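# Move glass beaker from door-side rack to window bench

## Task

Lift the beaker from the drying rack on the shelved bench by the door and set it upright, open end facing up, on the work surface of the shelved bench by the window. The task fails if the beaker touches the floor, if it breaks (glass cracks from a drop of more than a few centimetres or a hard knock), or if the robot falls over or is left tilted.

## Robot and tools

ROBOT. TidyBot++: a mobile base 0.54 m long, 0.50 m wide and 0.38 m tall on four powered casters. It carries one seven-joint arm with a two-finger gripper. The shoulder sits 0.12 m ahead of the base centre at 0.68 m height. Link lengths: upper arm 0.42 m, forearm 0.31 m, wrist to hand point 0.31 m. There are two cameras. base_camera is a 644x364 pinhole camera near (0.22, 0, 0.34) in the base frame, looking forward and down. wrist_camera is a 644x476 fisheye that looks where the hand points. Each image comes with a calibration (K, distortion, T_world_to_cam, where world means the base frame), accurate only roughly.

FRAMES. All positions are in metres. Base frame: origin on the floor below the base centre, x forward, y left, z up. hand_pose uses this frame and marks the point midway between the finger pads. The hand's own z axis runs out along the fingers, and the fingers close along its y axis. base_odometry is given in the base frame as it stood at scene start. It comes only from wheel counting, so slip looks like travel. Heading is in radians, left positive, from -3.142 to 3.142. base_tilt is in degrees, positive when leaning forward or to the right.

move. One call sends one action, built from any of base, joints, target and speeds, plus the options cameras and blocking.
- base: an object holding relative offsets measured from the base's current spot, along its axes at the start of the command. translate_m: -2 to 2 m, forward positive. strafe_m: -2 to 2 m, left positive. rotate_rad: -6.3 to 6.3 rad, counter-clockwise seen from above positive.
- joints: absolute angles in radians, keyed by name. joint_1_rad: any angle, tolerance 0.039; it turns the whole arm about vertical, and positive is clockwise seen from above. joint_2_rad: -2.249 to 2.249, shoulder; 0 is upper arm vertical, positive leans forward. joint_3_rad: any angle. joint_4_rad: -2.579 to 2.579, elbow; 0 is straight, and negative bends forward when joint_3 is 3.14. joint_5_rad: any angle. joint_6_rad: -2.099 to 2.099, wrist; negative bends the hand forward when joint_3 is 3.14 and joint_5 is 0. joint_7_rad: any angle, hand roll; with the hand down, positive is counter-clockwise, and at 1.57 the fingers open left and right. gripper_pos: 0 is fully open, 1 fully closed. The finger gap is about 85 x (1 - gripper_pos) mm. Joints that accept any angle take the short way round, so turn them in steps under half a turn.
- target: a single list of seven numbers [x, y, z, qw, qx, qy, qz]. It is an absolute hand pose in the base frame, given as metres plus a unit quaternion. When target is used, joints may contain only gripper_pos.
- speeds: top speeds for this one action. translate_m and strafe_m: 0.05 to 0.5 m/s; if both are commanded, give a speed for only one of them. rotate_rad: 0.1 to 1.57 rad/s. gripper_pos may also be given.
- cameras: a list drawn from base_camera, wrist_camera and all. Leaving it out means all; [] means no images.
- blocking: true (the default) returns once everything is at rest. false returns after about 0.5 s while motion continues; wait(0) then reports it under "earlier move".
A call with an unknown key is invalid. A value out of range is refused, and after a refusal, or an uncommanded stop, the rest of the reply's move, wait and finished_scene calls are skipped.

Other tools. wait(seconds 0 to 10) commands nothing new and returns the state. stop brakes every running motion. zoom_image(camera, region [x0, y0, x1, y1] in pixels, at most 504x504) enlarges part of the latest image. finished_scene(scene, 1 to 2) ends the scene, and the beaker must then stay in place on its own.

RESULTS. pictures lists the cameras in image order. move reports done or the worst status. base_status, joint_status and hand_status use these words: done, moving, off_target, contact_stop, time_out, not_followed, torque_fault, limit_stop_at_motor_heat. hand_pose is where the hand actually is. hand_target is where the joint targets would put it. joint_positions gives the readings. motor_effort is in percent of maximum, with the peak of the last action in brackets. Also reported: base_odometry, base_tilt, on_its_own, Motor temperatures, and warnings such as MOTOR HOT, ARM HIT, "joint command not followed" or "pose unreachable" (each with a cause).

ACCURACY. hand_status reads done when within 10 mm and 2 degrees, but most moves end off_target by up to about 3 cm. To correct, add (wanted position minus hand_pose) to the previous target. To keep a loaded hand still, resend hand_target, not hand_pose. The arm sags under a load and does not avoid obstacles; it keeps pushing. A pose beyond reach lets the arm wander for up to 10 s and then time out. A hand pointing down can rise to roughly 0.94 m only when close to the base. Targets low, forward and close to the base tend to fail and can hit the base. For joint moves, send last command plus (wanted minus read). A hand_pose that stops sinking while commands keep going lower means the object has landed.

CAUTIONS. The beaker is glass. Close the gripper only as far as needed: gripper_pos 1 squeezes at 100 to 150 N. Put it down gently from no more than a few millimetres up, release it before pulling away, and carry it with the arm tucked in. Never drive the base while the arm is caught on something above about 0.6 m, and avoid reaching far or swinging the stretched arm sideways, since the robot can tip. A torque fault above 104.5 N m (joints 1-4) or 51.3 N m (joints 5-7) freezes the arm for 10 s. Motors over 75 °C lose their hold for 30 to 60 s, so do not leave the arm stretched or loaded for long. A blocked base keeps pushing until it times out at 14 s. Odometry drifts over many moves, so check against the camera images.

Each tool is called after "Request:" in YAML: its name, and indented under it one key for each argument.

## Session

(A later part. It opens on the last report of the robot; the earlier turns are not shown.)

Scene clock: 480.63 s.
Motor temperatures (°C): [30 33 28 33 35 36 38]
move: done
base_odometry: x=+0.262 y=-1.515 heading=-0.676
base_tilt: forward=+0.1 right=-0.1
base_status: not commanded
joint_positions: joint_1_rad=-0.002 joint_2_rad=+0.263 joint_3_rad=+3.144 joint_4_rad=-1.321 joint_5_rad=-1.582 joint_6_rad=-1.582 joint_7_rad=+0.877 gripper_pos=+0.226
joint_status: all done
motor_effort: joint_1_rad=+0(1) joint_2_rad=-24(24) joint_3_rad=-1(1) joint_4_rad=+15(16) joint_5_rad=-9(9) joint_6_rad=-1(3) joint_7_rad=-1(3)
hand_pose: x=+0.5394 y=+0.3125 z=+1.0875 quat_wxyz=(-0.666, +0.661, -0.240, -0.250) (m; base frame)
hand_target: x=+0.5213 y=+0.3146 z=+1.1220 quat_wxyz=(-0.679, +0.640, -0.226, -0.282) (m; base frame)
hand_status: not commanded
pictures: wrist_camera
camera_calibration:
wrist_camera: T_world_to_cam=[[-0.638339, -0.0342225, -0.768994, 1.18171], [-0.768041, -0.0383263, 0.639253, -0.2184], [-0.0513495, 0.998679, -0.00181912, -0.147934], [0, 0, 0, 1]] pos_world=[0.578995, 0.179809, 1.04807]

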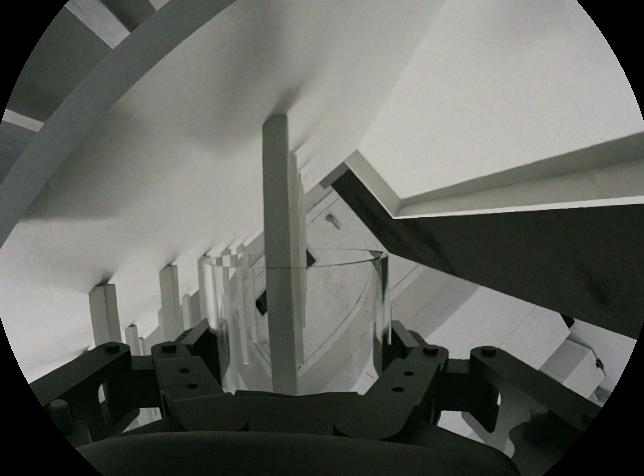

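Request:
move:
  joints: {"joint_2_rad": 0.155, "joint_7_rad": 0.722}
  cameras: ["wrist_camera"]

Scene clock: 486.83 s.
Motor temperatures (°C): [30 33 28 33 35 36 38]
move: done
base_odometry: x=+0.262 y=-1.515 heading=-0.676
base_tilt: forward=+0.2 right=+0.0
base_status: not commanded
joint_positions: joint_1_rad=-0.002 joint_2_rad=+0.172 joint_3_rad=+3.144 joint_4_rad=-1.319 joint_5_rad=-1.582 joint_6_rad=-1.583 joint_7_rad=+0.789 gripper_pos=+0.226
joint_status: all done
motor_effort: joint_1_rad=+0(1) joint_2_rad=-21(27) joint_3_rad=-1(2) joint_4_rad=+15(16) joint_5_rad=-9(10) joint_6_rad=-1(2) joint_7_rad=-1(2)
hand_pose: x=+0.5006 y=+0.3124 z=+1.1246 quat_wxyz=(-0.666, +0.662, -0.238, -0.249) (m; base frame)
hand_target: x=+0.4768 y=+0.3142 z=+1.1592 quat_wxyz=(-0.677, +0.643, -0.221, -0.281) (m; base frame)
hand_status: not commanded
pictures: wrist_camera
camera_calibration:
wrist_camera: T_world_to_cam=[[-0.634824, -0.0359914, -0.771818, 1.18742], [-0.770834, -0.039075, 0.635836, -0.26651], [-0.0530434, 0.998588, -0.00293764, -0.147637], [0, 0, 0, 1]] pos_world=[0.540534, 0.179752, 1.08549]

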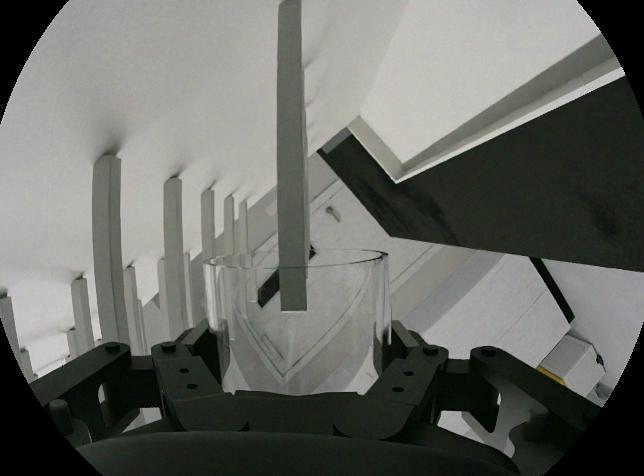

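Request:
move:
  joints: {"joint_2_rad": 0.045, "joint_7_rad": 0.625}
  cameras: ["wrist_camera"]

Scene clock: 489.23 s.
Motor temperatures (°C): [30 33 27 33 35 36 38]
move: done
base_odometry: x=+0.262 y=-1.515 heading=-0.676
base_tilt: forward=+0.1 right=-0.1
base_status: not commanded
joint_positions: joint_1_rad=-0.002 joint_2_rad=+0.057 joint_3_rad=+3.144 joint_4_rad=-1.318 joint_5_rad=-1.582 joint_6_rad=-1.583 joint_7_rad=+0.692 gripper_pos=+0.226
joint_status: all done
motor_effort: joint_1_rad=+1(1) joint_2_rad=-17(24) joint_3_rad=+0(1) joint_4_rad=+15(16) joint_5_rad=-9(10) joint_6_rad=+1(1) joint_7_rad=-1(3)
hand_pose: x=+0.4467 y=+0.3123 z=+1.1663 quat_wxyz=(-0.667, +0.665, -0.231, -0.242) (m; base frame)
hand_target: x=+0.4222 y=+0.3137 z=+1.1959 quat_wxyz=(-0.676, +0.647, -0.215, -0.278) (m; base frame)
hand_status: not commanded
pictures: wrist_camera
camera_calibration:
wrist_camera: T_world_to_cam=[[-0.618751, -0.0376388, -0.784685, 1.19365], [-0.783714, -0.039351, 0.619873, -0.310082], [-0.0542094, 0.998516, -0.00514964, -0.147129], [0, 0, 0, 1]] pos_world=[0.487583, 0.179636, 1.1281]

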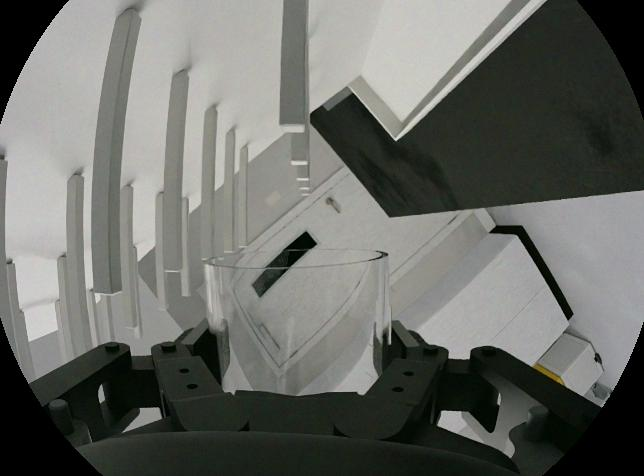

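Request:
move:
  base: {"translate_m": -0.5}
  speeds: {"translate_m": 0.3}
  cameras: ["wrist_camera"]

Scene clock: 529.67 s.
Motor temperatures (°C): [30 33 27 33 35 35 38]
move: done
base_odometry: x=-0.128 y=-1.202 heading=-0.676
base_tilt: forward=+0.2 right=+0.0
base_status: done
joint_positions: joint_1_rad=-0.002 joint_2_rad=+0.049 joint_3_rad=+3.144 joint_4_rad=-1.318 joint_5_rad=-1.582 joint_6_rad=-1.584 joint_7_rad=+0.691 gripper_pos=+0.226
joint_status: not commanded
motor_effort: joint_1_rad=+1(2) joint_2_rad=-16(22) joint_3_rad=+0(1) joint_4_rad=+15(16) joint_5_rad=-9(10) joint_6_rad=+1(2) joint_7_rad=-1(2)
hand_pose: x=+0.4429 y=+0.3123 z=+1.1687 quat_wxyz=(-0.668, +0.666, -0.229, -0.240) (m; base frame)
hand_target: x=+0.4222 y=+0.3137 z=+1.1959 quat_wxyz=(-0.676, +0.647, -0.215, -0.278) (m; base frame)
hand_status: not commanded
pictures: wrist_camera
camera_calibration:
wrist_camera: T_world_to_cam=[[-0.613971, -0.0378349, -0.788421, 1.19557], [-0.78745, -0.0395156, 0.615111, -0.307246], [-0.0544276, 0.998502, -0.0055316, -0.146762], [0, 0, 0, 1]] pos_world=[0.484118, 0.179635, 1.13079]

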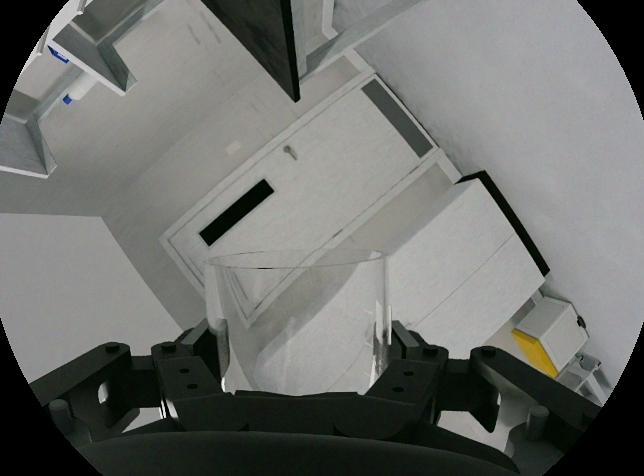

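Request:
move:
  cameras: ["wrist_camera", "base_camera"]

Scene clock: 543.33 s.
Motor temperatures (°C): [30 33 27 33 35 35 38]
base_odometry: x=-0.128 y=-1.202 heading=-0.676
base_tilt: forward=+0.1 right=+0.0
base_status: done
joint_positions: joint_1_rad=-0.002 joint_2_rad=+0.049 joint_3_rad=+3.144 joint_4_rad=-1.318 joint_5_rad=-1.582 joint_6_rad=-1.584 joint_7_rad=+0.690 gripper_pos=+0.226
joint_status: not commanded
motor_effort: joint_1_rad=+0(2) joint_2_rad=-16(22) joint_3_rad=+0(1) joint_4_rad=+14(16) joint_5_rad=-8(10) joint_6_rad=+1(2) joint_7_rad=-1(2)
hand_pose: x=+0.4429 y=+0.3123 z=+1.1687 quat_wxyz=(-0.668, +0.666, -0.229, -0.240) (m; base frame)
hand_target: x=+0.4222 y=+0.3137 z=+1.1959 quat_wxyz=(-0.676, +0.647, -0.215, -0.278) (m; base frame)
hand_status: not commanded
pictures: base_camera, wrist_camera
camera_calibration:
wrist_camera: T_world_to_cam=[[-0.614067, -0.0378369, -0.788346, 1.19553], [-0.787375, -0.0395153, 0.615207, -0.307391], [-0.0544293, 0.998502, -0.00552675, -0.146767], [0, 0, 0, 1]] pos_world=[0.484114, 0.179635, 1.13079]

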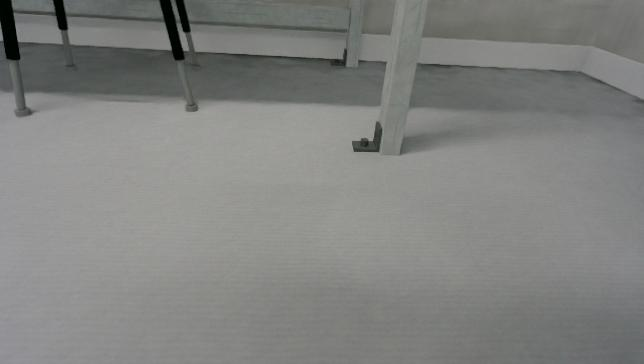

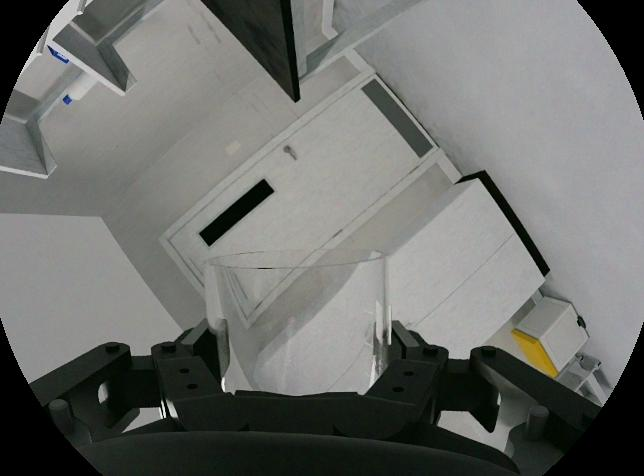

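Request:
move:
  joints: {"joint_1_rad": 0.0, "joint_2_rad": -0.06, "joint_3_rad": 3.1416, "joint_4_rad": -1.66, "joint_5_rad": -0.8, "joint_6_rad": -0.65, "joint_7_rad": 1.1}
  cameras: ["wrist_camera"]

Request:
move:
  joints: {"joint_1_rad": 0.0, "joint_2_rad": -0.13, "joint_3_rad": 3.1416, "joint_4_rad": -2.018, "joint_5_rad": 0.0, "joint_6_rad": 0.3165, "joint_7_rad": 1.5708}
  cameras: ["wrist_camera"]

Scene clock: 550.90 s.
Motor temperatures (°C): [30 33 27 33 35 35 38]
move: done
base_odometry: x=-0.128 y=-1.202 heading=-0.676
base_tilt: forward=+0.1 right=+0.0
base_status: not commanded
joint_positions: joint_1_rad=-0.002 joint_2_rad=-0.029 joint_3_rad=+3.144 joint_4_rad=-1.656 joint_5_rad=-0.876 joint_6_rad=-0.696 joint_7_rad=+1.033 gripper_pos=+0.227
joint_status: all done
motor_effort: joint_1_rad=+0(1) joint_2_rad=-18(20) joint_3_rad=+1(2) joint_4_rad=+19(21) joint_5_rad=-4(10) joint_6_rad=+3(4) joint_7_rad=-1(2)
hand_pose: x=+0.6523 y=+0.1543 z=+0.9442 quat_wxyz=(-0.461, +0.750, -0.404, +0.247) (m; base frame)
hand_target: x=+0.6519 y=+0.1364 z=+0.9544 quat_wxyz=(-0.429, +0.767, -0.367, +0.305) (m; base frame)
hand_status: not commanded
pictures: wrist_camera
camera_calibration:
wrist_camera: T_world_to_cam=[[-0.39704, -0.276847, -0.875052, 1.11831], [-0.572747, 0.819732, 0.000529114, 0.297088], [0.717161, 0.501393, -0.484029, 0.0463271], [0, 0, 0, 1]] pos_world=[0.580945, 0.0428398, 1.00084]

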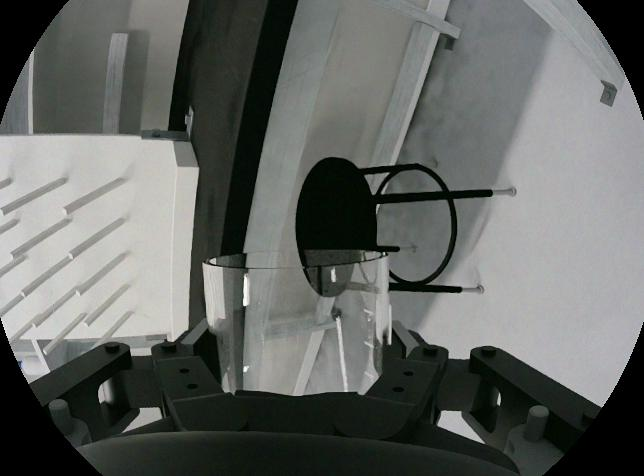

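Scene clock: 552.87 s.
Motor temperatures (°C): [30 33 27 33 35 35 38]
move: done
base_odometry: x=-0.128 y=-1.202 heading=-0.676
base_tilt: forward=+0.2 right=-0.1
base_status: not commanded
joint_positions: joint_1_rad=-0.002 joint_2_rad=-0.101 joint_3_rad=+3.144 joint_4_rad=-2.010 joint_5_rad=-0.071 joint_6_rad=+0.268 joint_7_rad=+1.504 gripper_pos=+0.227
joint_status: all done
motor_effort: joint_1_rad=+0(2) joint_2_rad=-16(19) joint_3_rad=+1(2) joint_4_rad=+19(21) joint_5_rad=+1(4) joint_6_rad=+9(10) joint_7_rad=-1(3)
hand_pose: x=+0.6835 y=-0.0046 z=+0.9745 quat_wxyz=(-0.039, +0.729, -0.056, +0.681) (m; base frame)
hand_target: x=+0.6744 y=+0.0013 z=+1.0008 quat_wxyz=(+0.000, +0.707, +0.000, +0.707) (m; base frame)
hand_status: not commanded
pictures: wrist_camera
camera_calibration:
wrist_camera: T_world_to_cam=[[-0.0623611, -0.991163, -0.117078, 0.142546], [-0.0898407, 0.122405, -0.988406, 1.07572], [0.994002, -0.0511197, -0.0966801, -0.450996], [0, 0, 0, 1]] pos_world=[0.553824, -0.0134414, 1.03633]

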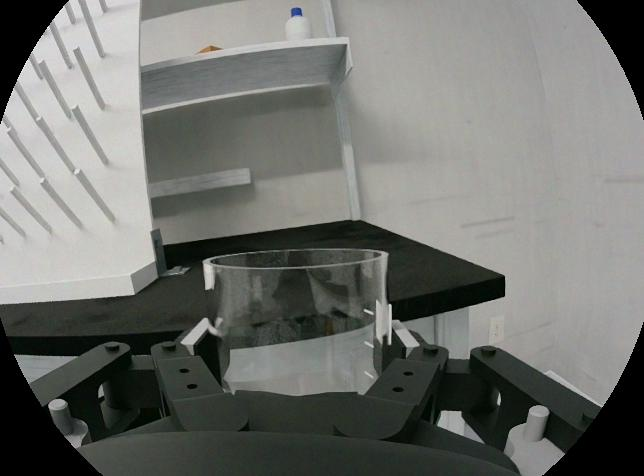

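Request:
move:
  base: {"translate_m": -1.45, "strafe_m": 1.02, "rotate_rad": 3.143}
  speeds: {"translate_m": 0.35, "rotate_rad": 0.6}
  cameras: ["wrist_camera", "base_camera"]

Scene clock: 564.73 s.
Motor temperatures (°C): [30 33 27 33 35 36 38]
move: done
base_odometry: x=-0.621 y=+0.501 heading=+2.468
base_tilt: forward=+0.2 right=-0.1
base_status: done
joint_positions: joint_1_rad=-0.002 joint_2_rad=-0.104 joint_3_rad=+3.144 joint_4_rad=-2.010 joint_5_rad=-0.066 joint_6_rad=+0.274 joint_7_rad=+1.505 gripper_pos=+0.227
joint_status: not commanded
motor_effort: joint_1_rad=+0(3) joint_2_rad=-16(19) joint_3_rad=+0(2) joint_4_rad=+19(21) joint_5_rad=+1(2) joint_6_rad=+9(9) joint_7_rad=-1(2)
hand_pose: x=+0.6829 y=-0.0046 z=+0.9773 quat_wxyz=(-0.038, +0.727, -0.053, +0.684) (m; base frame)
hand_target: x=+0.6744 y=+0.0013 z=+1.0008 quat_wxyz=(+0.000, +0.707, +0.000, +0.707) (m; base frame)
hand_status: not commanded
pictures: base_camera, wrist_camera
camera_calibration:
wrist_camera: T_world_to_cam=[[-0.0607913, -0.991897, -0.11156, 0.136338], [-0.0826598, 0.116385, -0.989758, 1.07477], [0.994722, -0.0509472, -0.0890652, -0.458038], [0, 0, 0, 1]] pos_world=[0.552749, -0.0131893, 1.03818]

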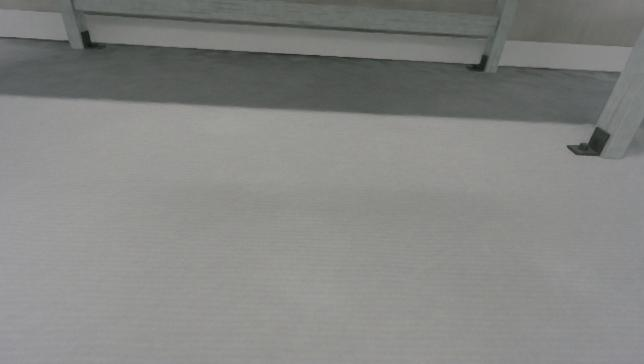

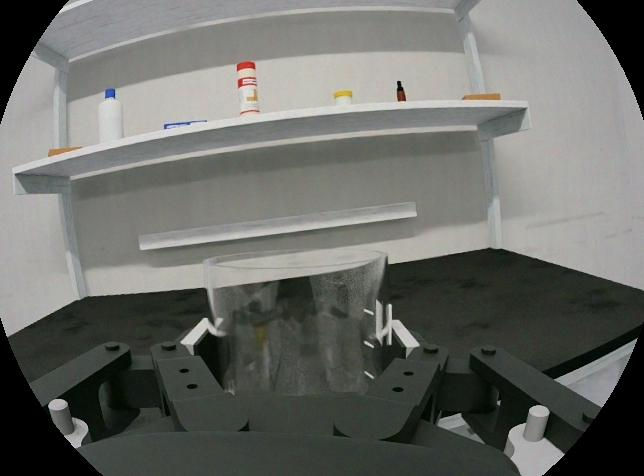

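Request:
zoom_image:
  camera: "wrist_camera"
  region: [440, 230, 644, 430]

Request:
zoom_image:
  camera: "wrist_camera"
  region: [0, 230, 200, 430]

Scaled by 2.471.

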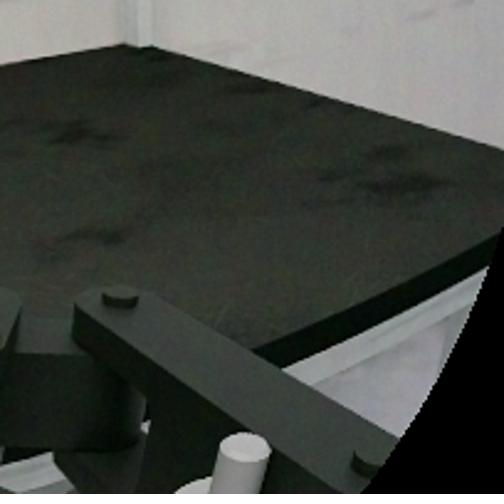

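Scaled by 2.520.

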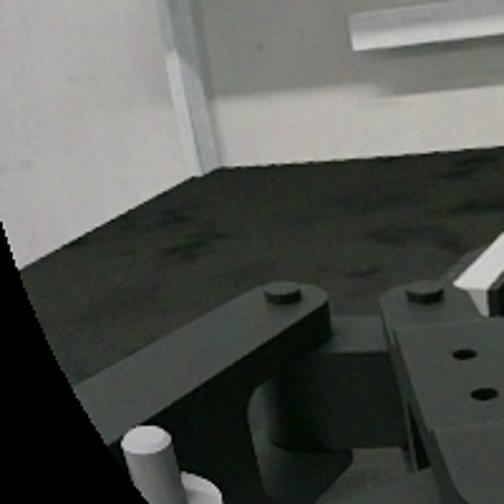

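Request:
move:
  base: {"translate_m": 0.35}
  speeds: {"translate_m": 0.2}
  joints: {"joint_1_rad": 0.0, "joint_2_rad": -0.02, "joint_3_rad": 3.1416, "joint_4_rad": -2.13, "joint_5_rad": 0.066, "joint_6_rad": 0.55, "joint_7_rad": 1.636}
  cameras: ["wrist_camera"]

Scene clock: 589.00 s.
Motor temperatures (°C): [30 33 27 33 35 36 38]
move: done
base_odometry: x=-0.895 y=+0.719 heading=+2.468
base_tilt: forward=+0.2 right=-0.1
base_status: done
joint_positions: joint_1_rad=-0.002 joint_2_rad=-0.012 joint_3_rad=+3.144 joint_4_rad=-2.128 joint_5_rad=-0.002 joint_6_rad=+0.506 joint_7_rad=+1.570 gripper_pos=+0.227
joint_status: all done
motor_effort: joint_1_rad=+0(2) joint_2_rad=-18(21) joint_3_rad=+0(1) joint_4_rad=+18(20) joint_5_rad=+1(2) joint_6_rad=+9(10) joint_7_rad=-2(2)
hand_pose: x=+0.6938 y=+0.0006 z=+0.9278 quat_wxyz=(+0.000, +0.720, -0.002, +0.693) (m; base frame)
hand_target: x=+0.6914 y=+0.0121 z=+0.9441 quat_wxyz=(+0.031, +0.701, +0.055, +0.710) (m; base frame)
hand_status: not commanded
pictures: wrist_camera
camera_calibration:
wrist_camera: T_world_to_cam=[[-0.0366444, -0.99925, 0.0125075, 0.00485281], [-0.0609646, -0.0102572, -0.998087, 1.01886], [0.997467, -0.0373368, -0.060543, -0.501352], [0, 0, 0, 1]] pos_world=[0.562374, -0.00341902, 0.986497]

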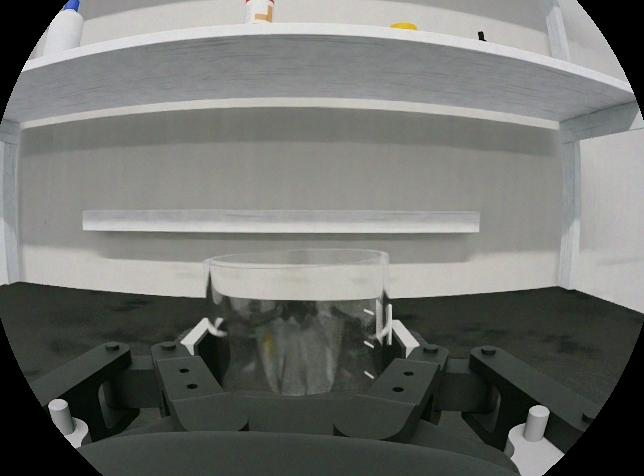

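Request:
move:
  joints: {"joint_1_rad": 0.0, "joint_2_rad": 0.204, "joint_3_rad": 3.1416, "joint_4_rad": -2.258, "joint_5_rad": 0.066, "joint_6_rad": 0.92, "joint_7_rad": 1.636}
  cameras: ["wrist_camera"]

Scene clock: 597.23 s.
Motor temperatures (°C): [30 33 27 33 35 36 38]
move: done
base_odometry: x=-0.895 y=+0.719 heading=+2.468
base_tilt: forward=+0.2 right=-0.1
base_status: not commanded
joint_positions: joint_1_rad=-0.002 joint_2_rad=+0.206 joint_3_rad=+3.144 joint_4_rad=-2.254 joint_5_rad=-0.002 joint_6_rad=+0.873 joint_7_rad=+1.570 gripper_pos=+0.227
joint_status: all done
motor_effort: joint_1_rad=-1(2) joint_2_rad=-21(24) joint_3_rad=+0(2) joint_4_rad=+14(19) joint_5_rad=+1(2) joint_6_rad=+9(11) joint_7_rad=-1(3)
hand_pose: x=+0.7143 y=+0.0006 z=+0.8444 quat_wxyz=(+0.000, +0.713, -0.001, +0.701) (m; base frame)
hand_target: x=+0.7125 y=+0.0177 z=+0.8579 quat_wxyz=(+0.019, +0.695, +0.055, +0.717) (m; base frame)
hand_status: not commanded
pictures: wrist_camera
camera_calibration:
wrist_camera: T_world_to_cam=[[-0.0372274, -0.999219, 0.0132548, 0.0064137], [-0.0394771, -0.0117831, -0.999151, 0.92239], [0.998527, -0.037719, -0.0390076, -0.545799], [0, 0, 0, 1]] pos_world=[0.581647, -0.00330967, 0.900232]

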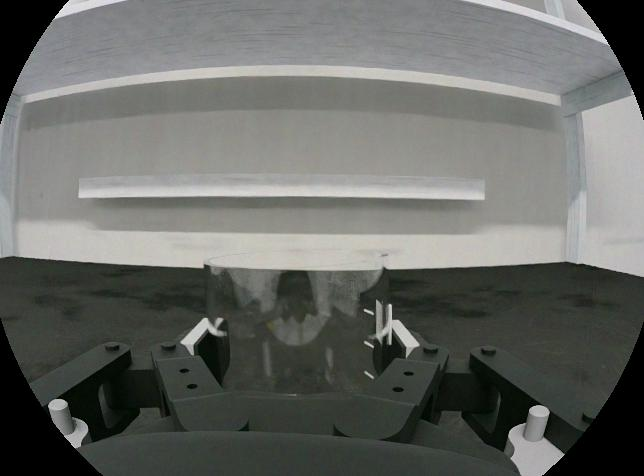

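Request:
move:
  joints: {"joint_1_rad": 0.0, "joint_2_rad": 0.2425, "joint_3_rad": 3.1416, "joint_4_rad": -2.2815, "joint_5_rad": 0.066, "joint_6_rad": 0.995, "joint_7_rad": 1.636}
  cameras: ["wrist_camera"]

Scene clock: 602.03 s.
Motor temperatures (°C): [30 33 27 33 35 36 38]
move: done
base_odometry: x=-0.895 y=+0.719 heading=+2.468
base_tilt: forward=+0.2 right=+0.0
base_status: not commanded
joint_positions: joint_1_rad=-0.002 joint_2_rad=+0.235 joint_3_rad=+3.144 joint_4_rad=-2.275 joint_5_rad=-0.002 joint_6_rad=+0.956 joint_7_rad=+1.570 gripper_pos=+0.227
joint_status: all done
motor_effort: joint_1_rad=+0(2) joint_2_rad=-22(23) joint_3_rad=+0(2) joint_4_rad=+15(15) joint_5_rad=+1(2) joint_6_rad=+9(10) joint_7_rad=-2(2)
hand_pose: x=+0.7139 y=+0.0006 z=+0.8426 quat_wxyz=(+0.000, +0.701, -0.001, +0.713) (m; base frame)
hand_target: x=+0.7126 y=+0.0186 z=+0.8466 quat_wxyz=(+0.017, +0.690, +0.055, +0.721) (m; base frame)
hand_status: not commanded
pictures: wrist_camera
camera_calibration:
wrist_camera: T_world_to_cam=[[-0.0376717, -0.999214, 0.0123057, 0.00754435], [-0.00591775, -0.0120912, -0.999909, 0.897224], [0.999273, -0.0377411, -0.0054576, -0.574273], [0, 0, 0, 1]] pos_world=[0.579449, -0.00328679, 0.893916]

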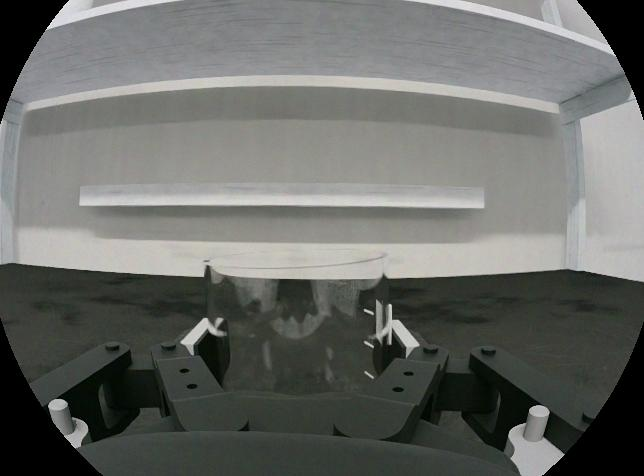

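Request:
move:
  joints: {"joint_1_rad": 0.0, "joint_2_rad": 0.2725, "joint_3_rad": 3.1416, "joint_4_rad": -2.30, "joint_5_rad": 0.066, "joint_6_rad": 1.025, "joint_7_rad": 1.636}
  cameras: ["wrist_camera"]

Scene clock: 605.07 s.
Motor temperatures (°C): [30 33 27 33 35 36 38]
move: done
base_odometry: x=-0.895 y=+0.719 heading=+2.468
base_tilt: forward=+0.2 right=+0.0
base_status: not commanded
joint_positions: joint_1_rad=-0.002 joint_2_rad=+0.265 joint_3_rad=+3.144 joint_4_rad=-2.294 joint_5_rad=-0.002 joint_6_rad=+0.986 joint_7_rad=+1.570 gripper_pos=+0.227
joint_status: all done
motor_effort: joint_1_rad=+1(1) joint_2_rad=-22(23) joint_3_rad=+0(2) joint_4_rad=+13(15) joint_5_rad=+1(1) joint_6_rad=+9(10) joint_7_rad=-1(2)
hand_pose: x=+0.7135 y=+0.0006 z=+0.8252 quat_wxyz=(+0.000, +0.708, -0.001, +0.707) (m; base frame)
hand_target: x=+0.7123 y=+0.0189 z=+0.8291 quat_wxyz=(+0.016, +0.697, +0.055, +0.715) (m; base frame)
hand_status: not commanded
pictures: wrist_camera
camera_calibration:
wrist_camera: T_world_to_cam=[[-0.0374156, -0.999214, 0.0131237, 0.00690395], [-0.0240591, -0.0122284, -0.999636, 0.892538], [0.99901, -0.0377177, -0.0235827, -0.558868], [0, 0, 0, 1]] pos_world=[0.580047, -0.00326642, 0.878943]

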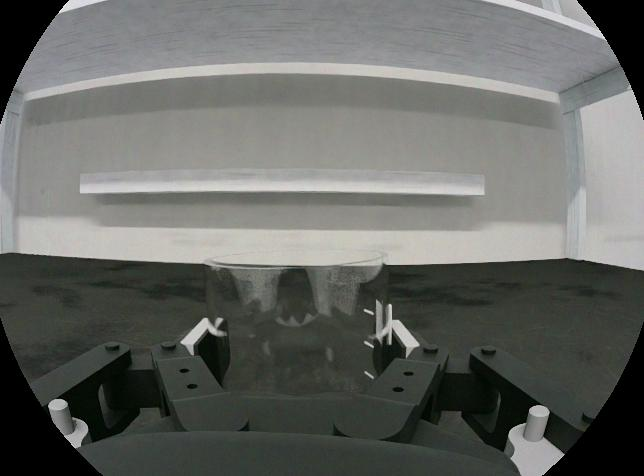

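Request:
move:
  joints: {"joint_1_rad": 0.0, "joint_2_rad": 0.288, "joint_3_rad": 3.1416, "joint_4_rad": -2.3095, "joint_5_rad": 0.066, "joint_6_rad": 1.05, "joint_7_rad": 1.636}
  cameras: ["wrist_camera"]

Scene clock: 607.57 s.
Motor temperatures (°C): [30 33 27 33 35 36 38]
move: done
base_odometry: x=-0.895 y=+0.719 heading=+2.468
base_tilt: forward=+0.2 right=+0.0
base_status: not commanded
joint_positions: joint_1_rad=-0.002 joint_2_rad=+0.275 joint_3_rad=+3.144 joint_4_rad=-2.301 joint_5_rad=-0.002 joint_6_rad=+1.014 joint_7_rad=+1.571 gripper_pos=+0.227
joint_status: all done
motor_effort: joint_1_rad=+1(1) joint_2_rad=-22(23) joint_3_rad=+0(1) joint_4_rad=+13(15) joint_5_rad=+1(1) joint_6_rad=+9(9) joint_7_rad=-1(2)
hand_pose: x=+0.7131 y=+0.0007 z=+0.8243 quat_wxyz=(+0.001, +0.704, -0.001, +0.710) (m; base frame)
hand_target: x=+0.7119 y=+0.0191 z=+0.8232 quat_wxyz=(+0.015, +0.697, +0.055, +0.715) (m; base frame)
hand_status: not commanded
pictures: wrist_camera
camera_calibration:
wrist_camera: T_world_to_cam=[[-0.0375155, -0.999213, 0.0128928, 0.0071774], [-0.0135159, -0.0123933, -0.999832, 0.884326], [0.999205, -0.0376834, -0.0130403, -0.567347], [0, 0, 0, 1]] pos_world=[0.579117, -0.00324807, 0.876686]

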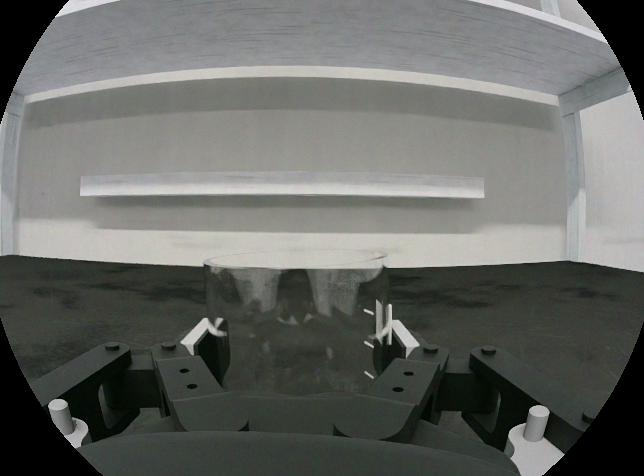

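Request:
move:
  joints: {"joint_1_rad": 0.0, "joint_2_rad": 0.308, "joint_3_rad": 3.1416, "joint_4_rad": -2.3215, "joint_5_rad": 0.066, "joint_6_rad": 1.066, "joint_7_rad": 1.636}
  cameras: ["wrist_camera"]

Scene clock: 612.40 s.
Motor temperatures (°C): [30 33 27 33 35 36 38]
move: done
base_odometry: x=-0.895 y=+0.719 heading=+2.468
base_tilt: forward=+0.1 right=+0.0
base_status: not commanded
joint_positions: joint_1_rad=-0.002 joint_2_rad=+0.284 joint_3_rad=+3.144 joint_4_rad=-2.306 joint_5_rad=-0.002 joint_6_rad=+1.039 joint_7_rad=+1.571 gripper_pos=+0.227
joint_status: all done
motor_effort: joint_1_rad=+0(1) joint_2_rad=-20(22) joint_3_rad=+0(1) joint_4_rad=+13(13) joint_5_rad=+1(2) joint_6_rad=+7(9) joint_7_rad=-1(2)
hand_pose: x=+0.7130 y=+0.0007 z=+0.8241 quat_wxyz=(+0.001, +0.700, -0.001, +0.714) (m; base frame)
hand_target: x=+0.7113 y=+0.0193 z=+0.8107 quat_wxyz=(+0.014, +0.703, +0.055, +0.709) (m; base frame)
hand_status: not commanded
pictures: wrist_camera
camera_calibration:
wrist_camera: T_world_to_cam=[[-0.0376575, -0.999212, 0.0125654, 0.00754682], [-0.00313785, -0.012456, -0.999917, 0.876744], [0.999286, -0.0376938, -0.00266631, -0.575839], [0, 0, 0, 1]] pos_world=[0.578463, -0.00324391, 0.875041]

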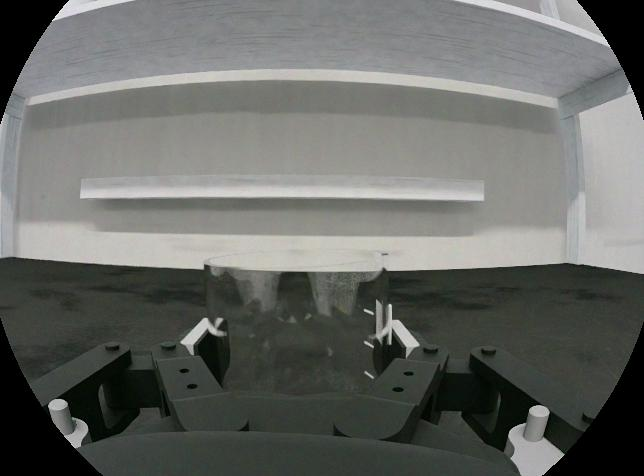

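Request:
move:
  joints: {"joint_1_rad": 0.0, "joint_2_rad": 0.290, "joint_3_rad": 3.1416, "joint_4_rad": -2.311, "joint_5_rad": 0.066, "joint_6_rad": 1.055, "joint_7_rad": 1.636}
  cameras: ["wrist_camera"]

Scene clock: 620.47 s.
Motor temperatures (°C): [30 33 27 33 34 36 38]
move: done
base_odometry: x=-0.895 y=+0.719 heading=+2.468
base_tilt: forward=+0.1 right=+0.0
base_status: not commanded
joint_positions: joint_1_rad=-0.002 joint_2_rad=+0.284 joint_3_rad=+3.144 joint_4_rad=-2.306 joint_5_rad=-0.002 joint_6_rad=+1.039 joint_7_rad=+1.571 gripper_pos=+0.227
joint_status: all done
motor_effort: joint_1_rad=+0(1) joint_2_rad=-20(21) joint_3_rad=+0(1) joint_4_rad=+11(13) joint_5_rad=+1(2) joint_6_rad=+7(8) joint_7_rad=-1(2)
hand_pose: x=+0.7130 y=+0.0007 z=+0.8241 quat_wxyz=(+0.001, +0.700, -0.001, +0.714) (m; base frame)
hand_target: x=+0.7118 y=+0.0192 z=+0.8229 quat_wxyz=(+0.015, +0.697, +0.055, +0.715) (m; base frame)
hand_status: not commanded
pictures: wrist_camera
camera_calibration:
wrist_camera: T_world_to_cam=[[-0.0376578, -0.999212, 0.0125643, 0.00754766], [-0.00310846, -0.012456, -0.999918, 0.87674], [0.999286, -0.0376938, -0.00263695, -0.575859], [0, 0, 0, 1]] pos_world=[0.578457, -0.00324392, 0.875055]

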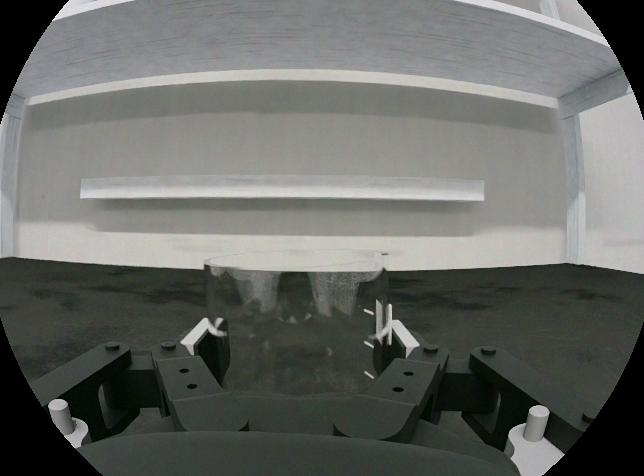

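Request:
move:
  joints: {"gripper_pos": 0.19}
  cameras: ["wrist_camera"]

Request:
move:
  joints: {"gripper_pos": 0.0}
  cameras: ["wrist_camera"]

Scene clock: 622.50 s.
Motor temperatures (°C): [30 33 27 33 34 36 38]
move: done
base_odometry: x=-0.895 y=+0.719 heading=+2.468
base_tilt: forward=+0.2 right=-0.1
base_status: not commanded
joint_positions: joint_1_rad=-0.002 joint_2_rad=+0.284 joint_3_rad=+3.144 joint_4_rad=-2.306 joint_5_rad=-0.002 joint_6_rad=+1.039 joint_7_rad=+1.571 gripper_pos=+0.190
joint_status: all done
motor_effort: joint_1_rad=+0(1) joint_2_rad=-21(22) joint_3_rad=+0(0) joint_4_rad=+12(13) joint_5_rad=+1(1) joint_6_rad=+8(8) joint_7_rad=-1(2)
hand_pose: x=+0.7130 y=+0.0007 z=+0.8241 quat_wxyz=(+0.001, +0.700, -0.001, +0.714) (m; base frame)
hand_target: x=+0.7118 y=+0.0192 z=+0.8229 quat_wxyz=(+0.015, +0.697, +0.055, +0.715) (m; base frame)
hand_status: not commanded
pictures: wrist_camera
camera_calibration:
wrist_camera: T_world_to_cam=[[-0.0375144, -0.999208, 0.0132682, 0.00691426], [-0.00310795, -0.0131608, -0.999909, 0.876733], [0.999291, -0.0375522, -0.00261177, -0.575882], [0, 0, 0, 1]] pos_world=[0.578458, -0.00317831, 0.875058]

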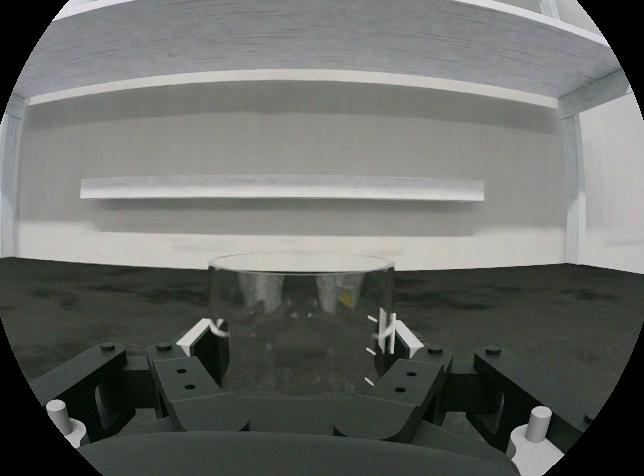

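Scene clock: 623.10 s.
Motor temperatures (°C): [30 33 27 33 34 36 38]
move: done
base_odometry: x=-0.895 y=+0.719 heading=+2.468
base_tilt: forward=+0.2 right=+0.0
base_status: not commanded
joint_positions: joint_1_rad=-0.002 joint_2_rad=+0.284 joint_3_rad=+3.144 joint_4_rad=-2.306 joint_5_rad=-0.002 joint_6_rad=+1.039 joint_7_rad=+1.571 gripper_pos=+0.000
joint_status: all done
motor_effort: joint_1_rad=+0(1) joint_2_rad=-21(22) joint_3_rad=+1(1) joint_4_rad=+12(13) joint_5_rad=+1(1) joint_6_rad=+8(8) joint_7_rad=-1(2)
hand_pose: x=+0.7130 y=+0.0007 z=+0.8241 quat_wxyz=(+0.001, +0.700, -0.001, +0.714) (m; base frame)
hand_target: x=+0.7118 y=+0.0192 z=+0.8229 quat_wxyz=(+0.015, +0.697, +0.055, +0.715) (m; base frame)
hand_status: not commanded
pictures: wrist_camera
camera_calibration:
wrist_camera: T_world_to_cam=[[-0.0375144, -0.999208, 0.0132682, 0.00691426], [-0.00310795, -0.0131608, -0.999909, 0.876733], [0.999291, -0.0375522, -0.00261177, -0.575882], [0, 0, 0, 1]] pos_world=[0.578458, -0.00317831, 0.875058]

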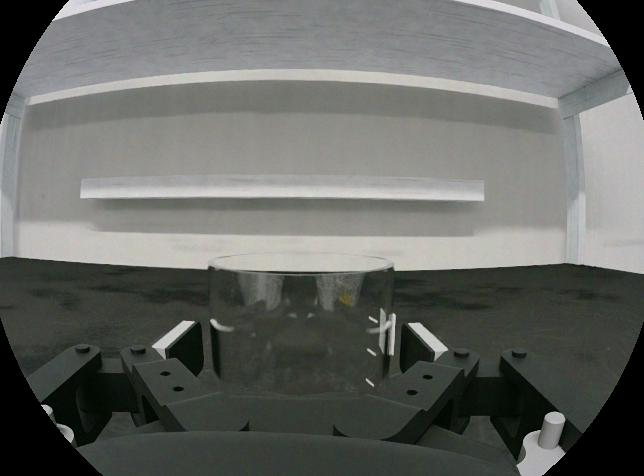

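Request:
move:
  base: {"translate_m": -0.3}
  speeds: {"translate_m": 0.12}
  cameras: ["wrist_camera"]

Scene clock: 627.87 s.
Motor temperatures (°C): [30 33 27 33 34 36 38]
move: done
base_odometry: x=-0.660 y=+0.532 heading=+2.468
base_tilt: forward=+0.1 right=+0.0
base_status: done
joint_positions: joint_1_rad=-0.002 joint_2_rad=+0.286 joint_3_rad=+3.144 joint_4_rad=-2.307 joint_5_rad=-0.001 joint_6_rad=+1.039 joint_7_rad=+1.571 gripper_pos=+0.000
joint_status: not commanded
motor_effort: joint_1_rad=+0(1) joint_2_rad=-21(23) joint_3_rad=+0(1) joint_4_rad=+12(14) joint_5_rad=+1(2) joint_6_rad=+8(8) joint_7_rad=-2(2)
hand_pose: x=+0.7131 y=+0.0009 z=+0.8225 quat_wxyz=(+0.001, +0.701, +0.000, +0.713) (m; base frame)
hand_target: x=+0.7118 y=+0.0192 z=+0.8229 quat_wxyz=(+0.015, +0.697, +0.055, +0.715) (m; base frame)
hand_status: not commanded
pictures: wrist_camera
camera_calibration:
wrist_camera: T_world_to_cam=[[-0.0368541, -0.999226, 0.0137588, 0.00625902], [-0.00595062, -0.0135484, -0.999891, 0.87716], [0.999303, -0.036932, -0.0054467, -0.573603], [0, 0, 0, 1]] pos_world=[0.578653, -0.00304595, 0.873853]

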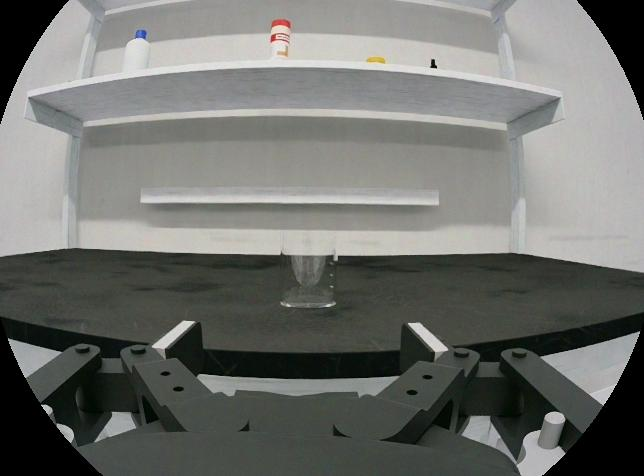

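Request:
zoom_image:
  camera: "wrist_camera"
  region: [230, 200, 390, 380]

Scaled by 2.800.

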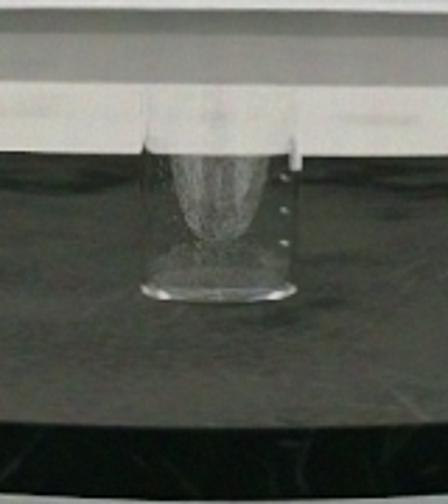

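Request:
finished_scene:
  scene: 1

The scene is finished: the task was done.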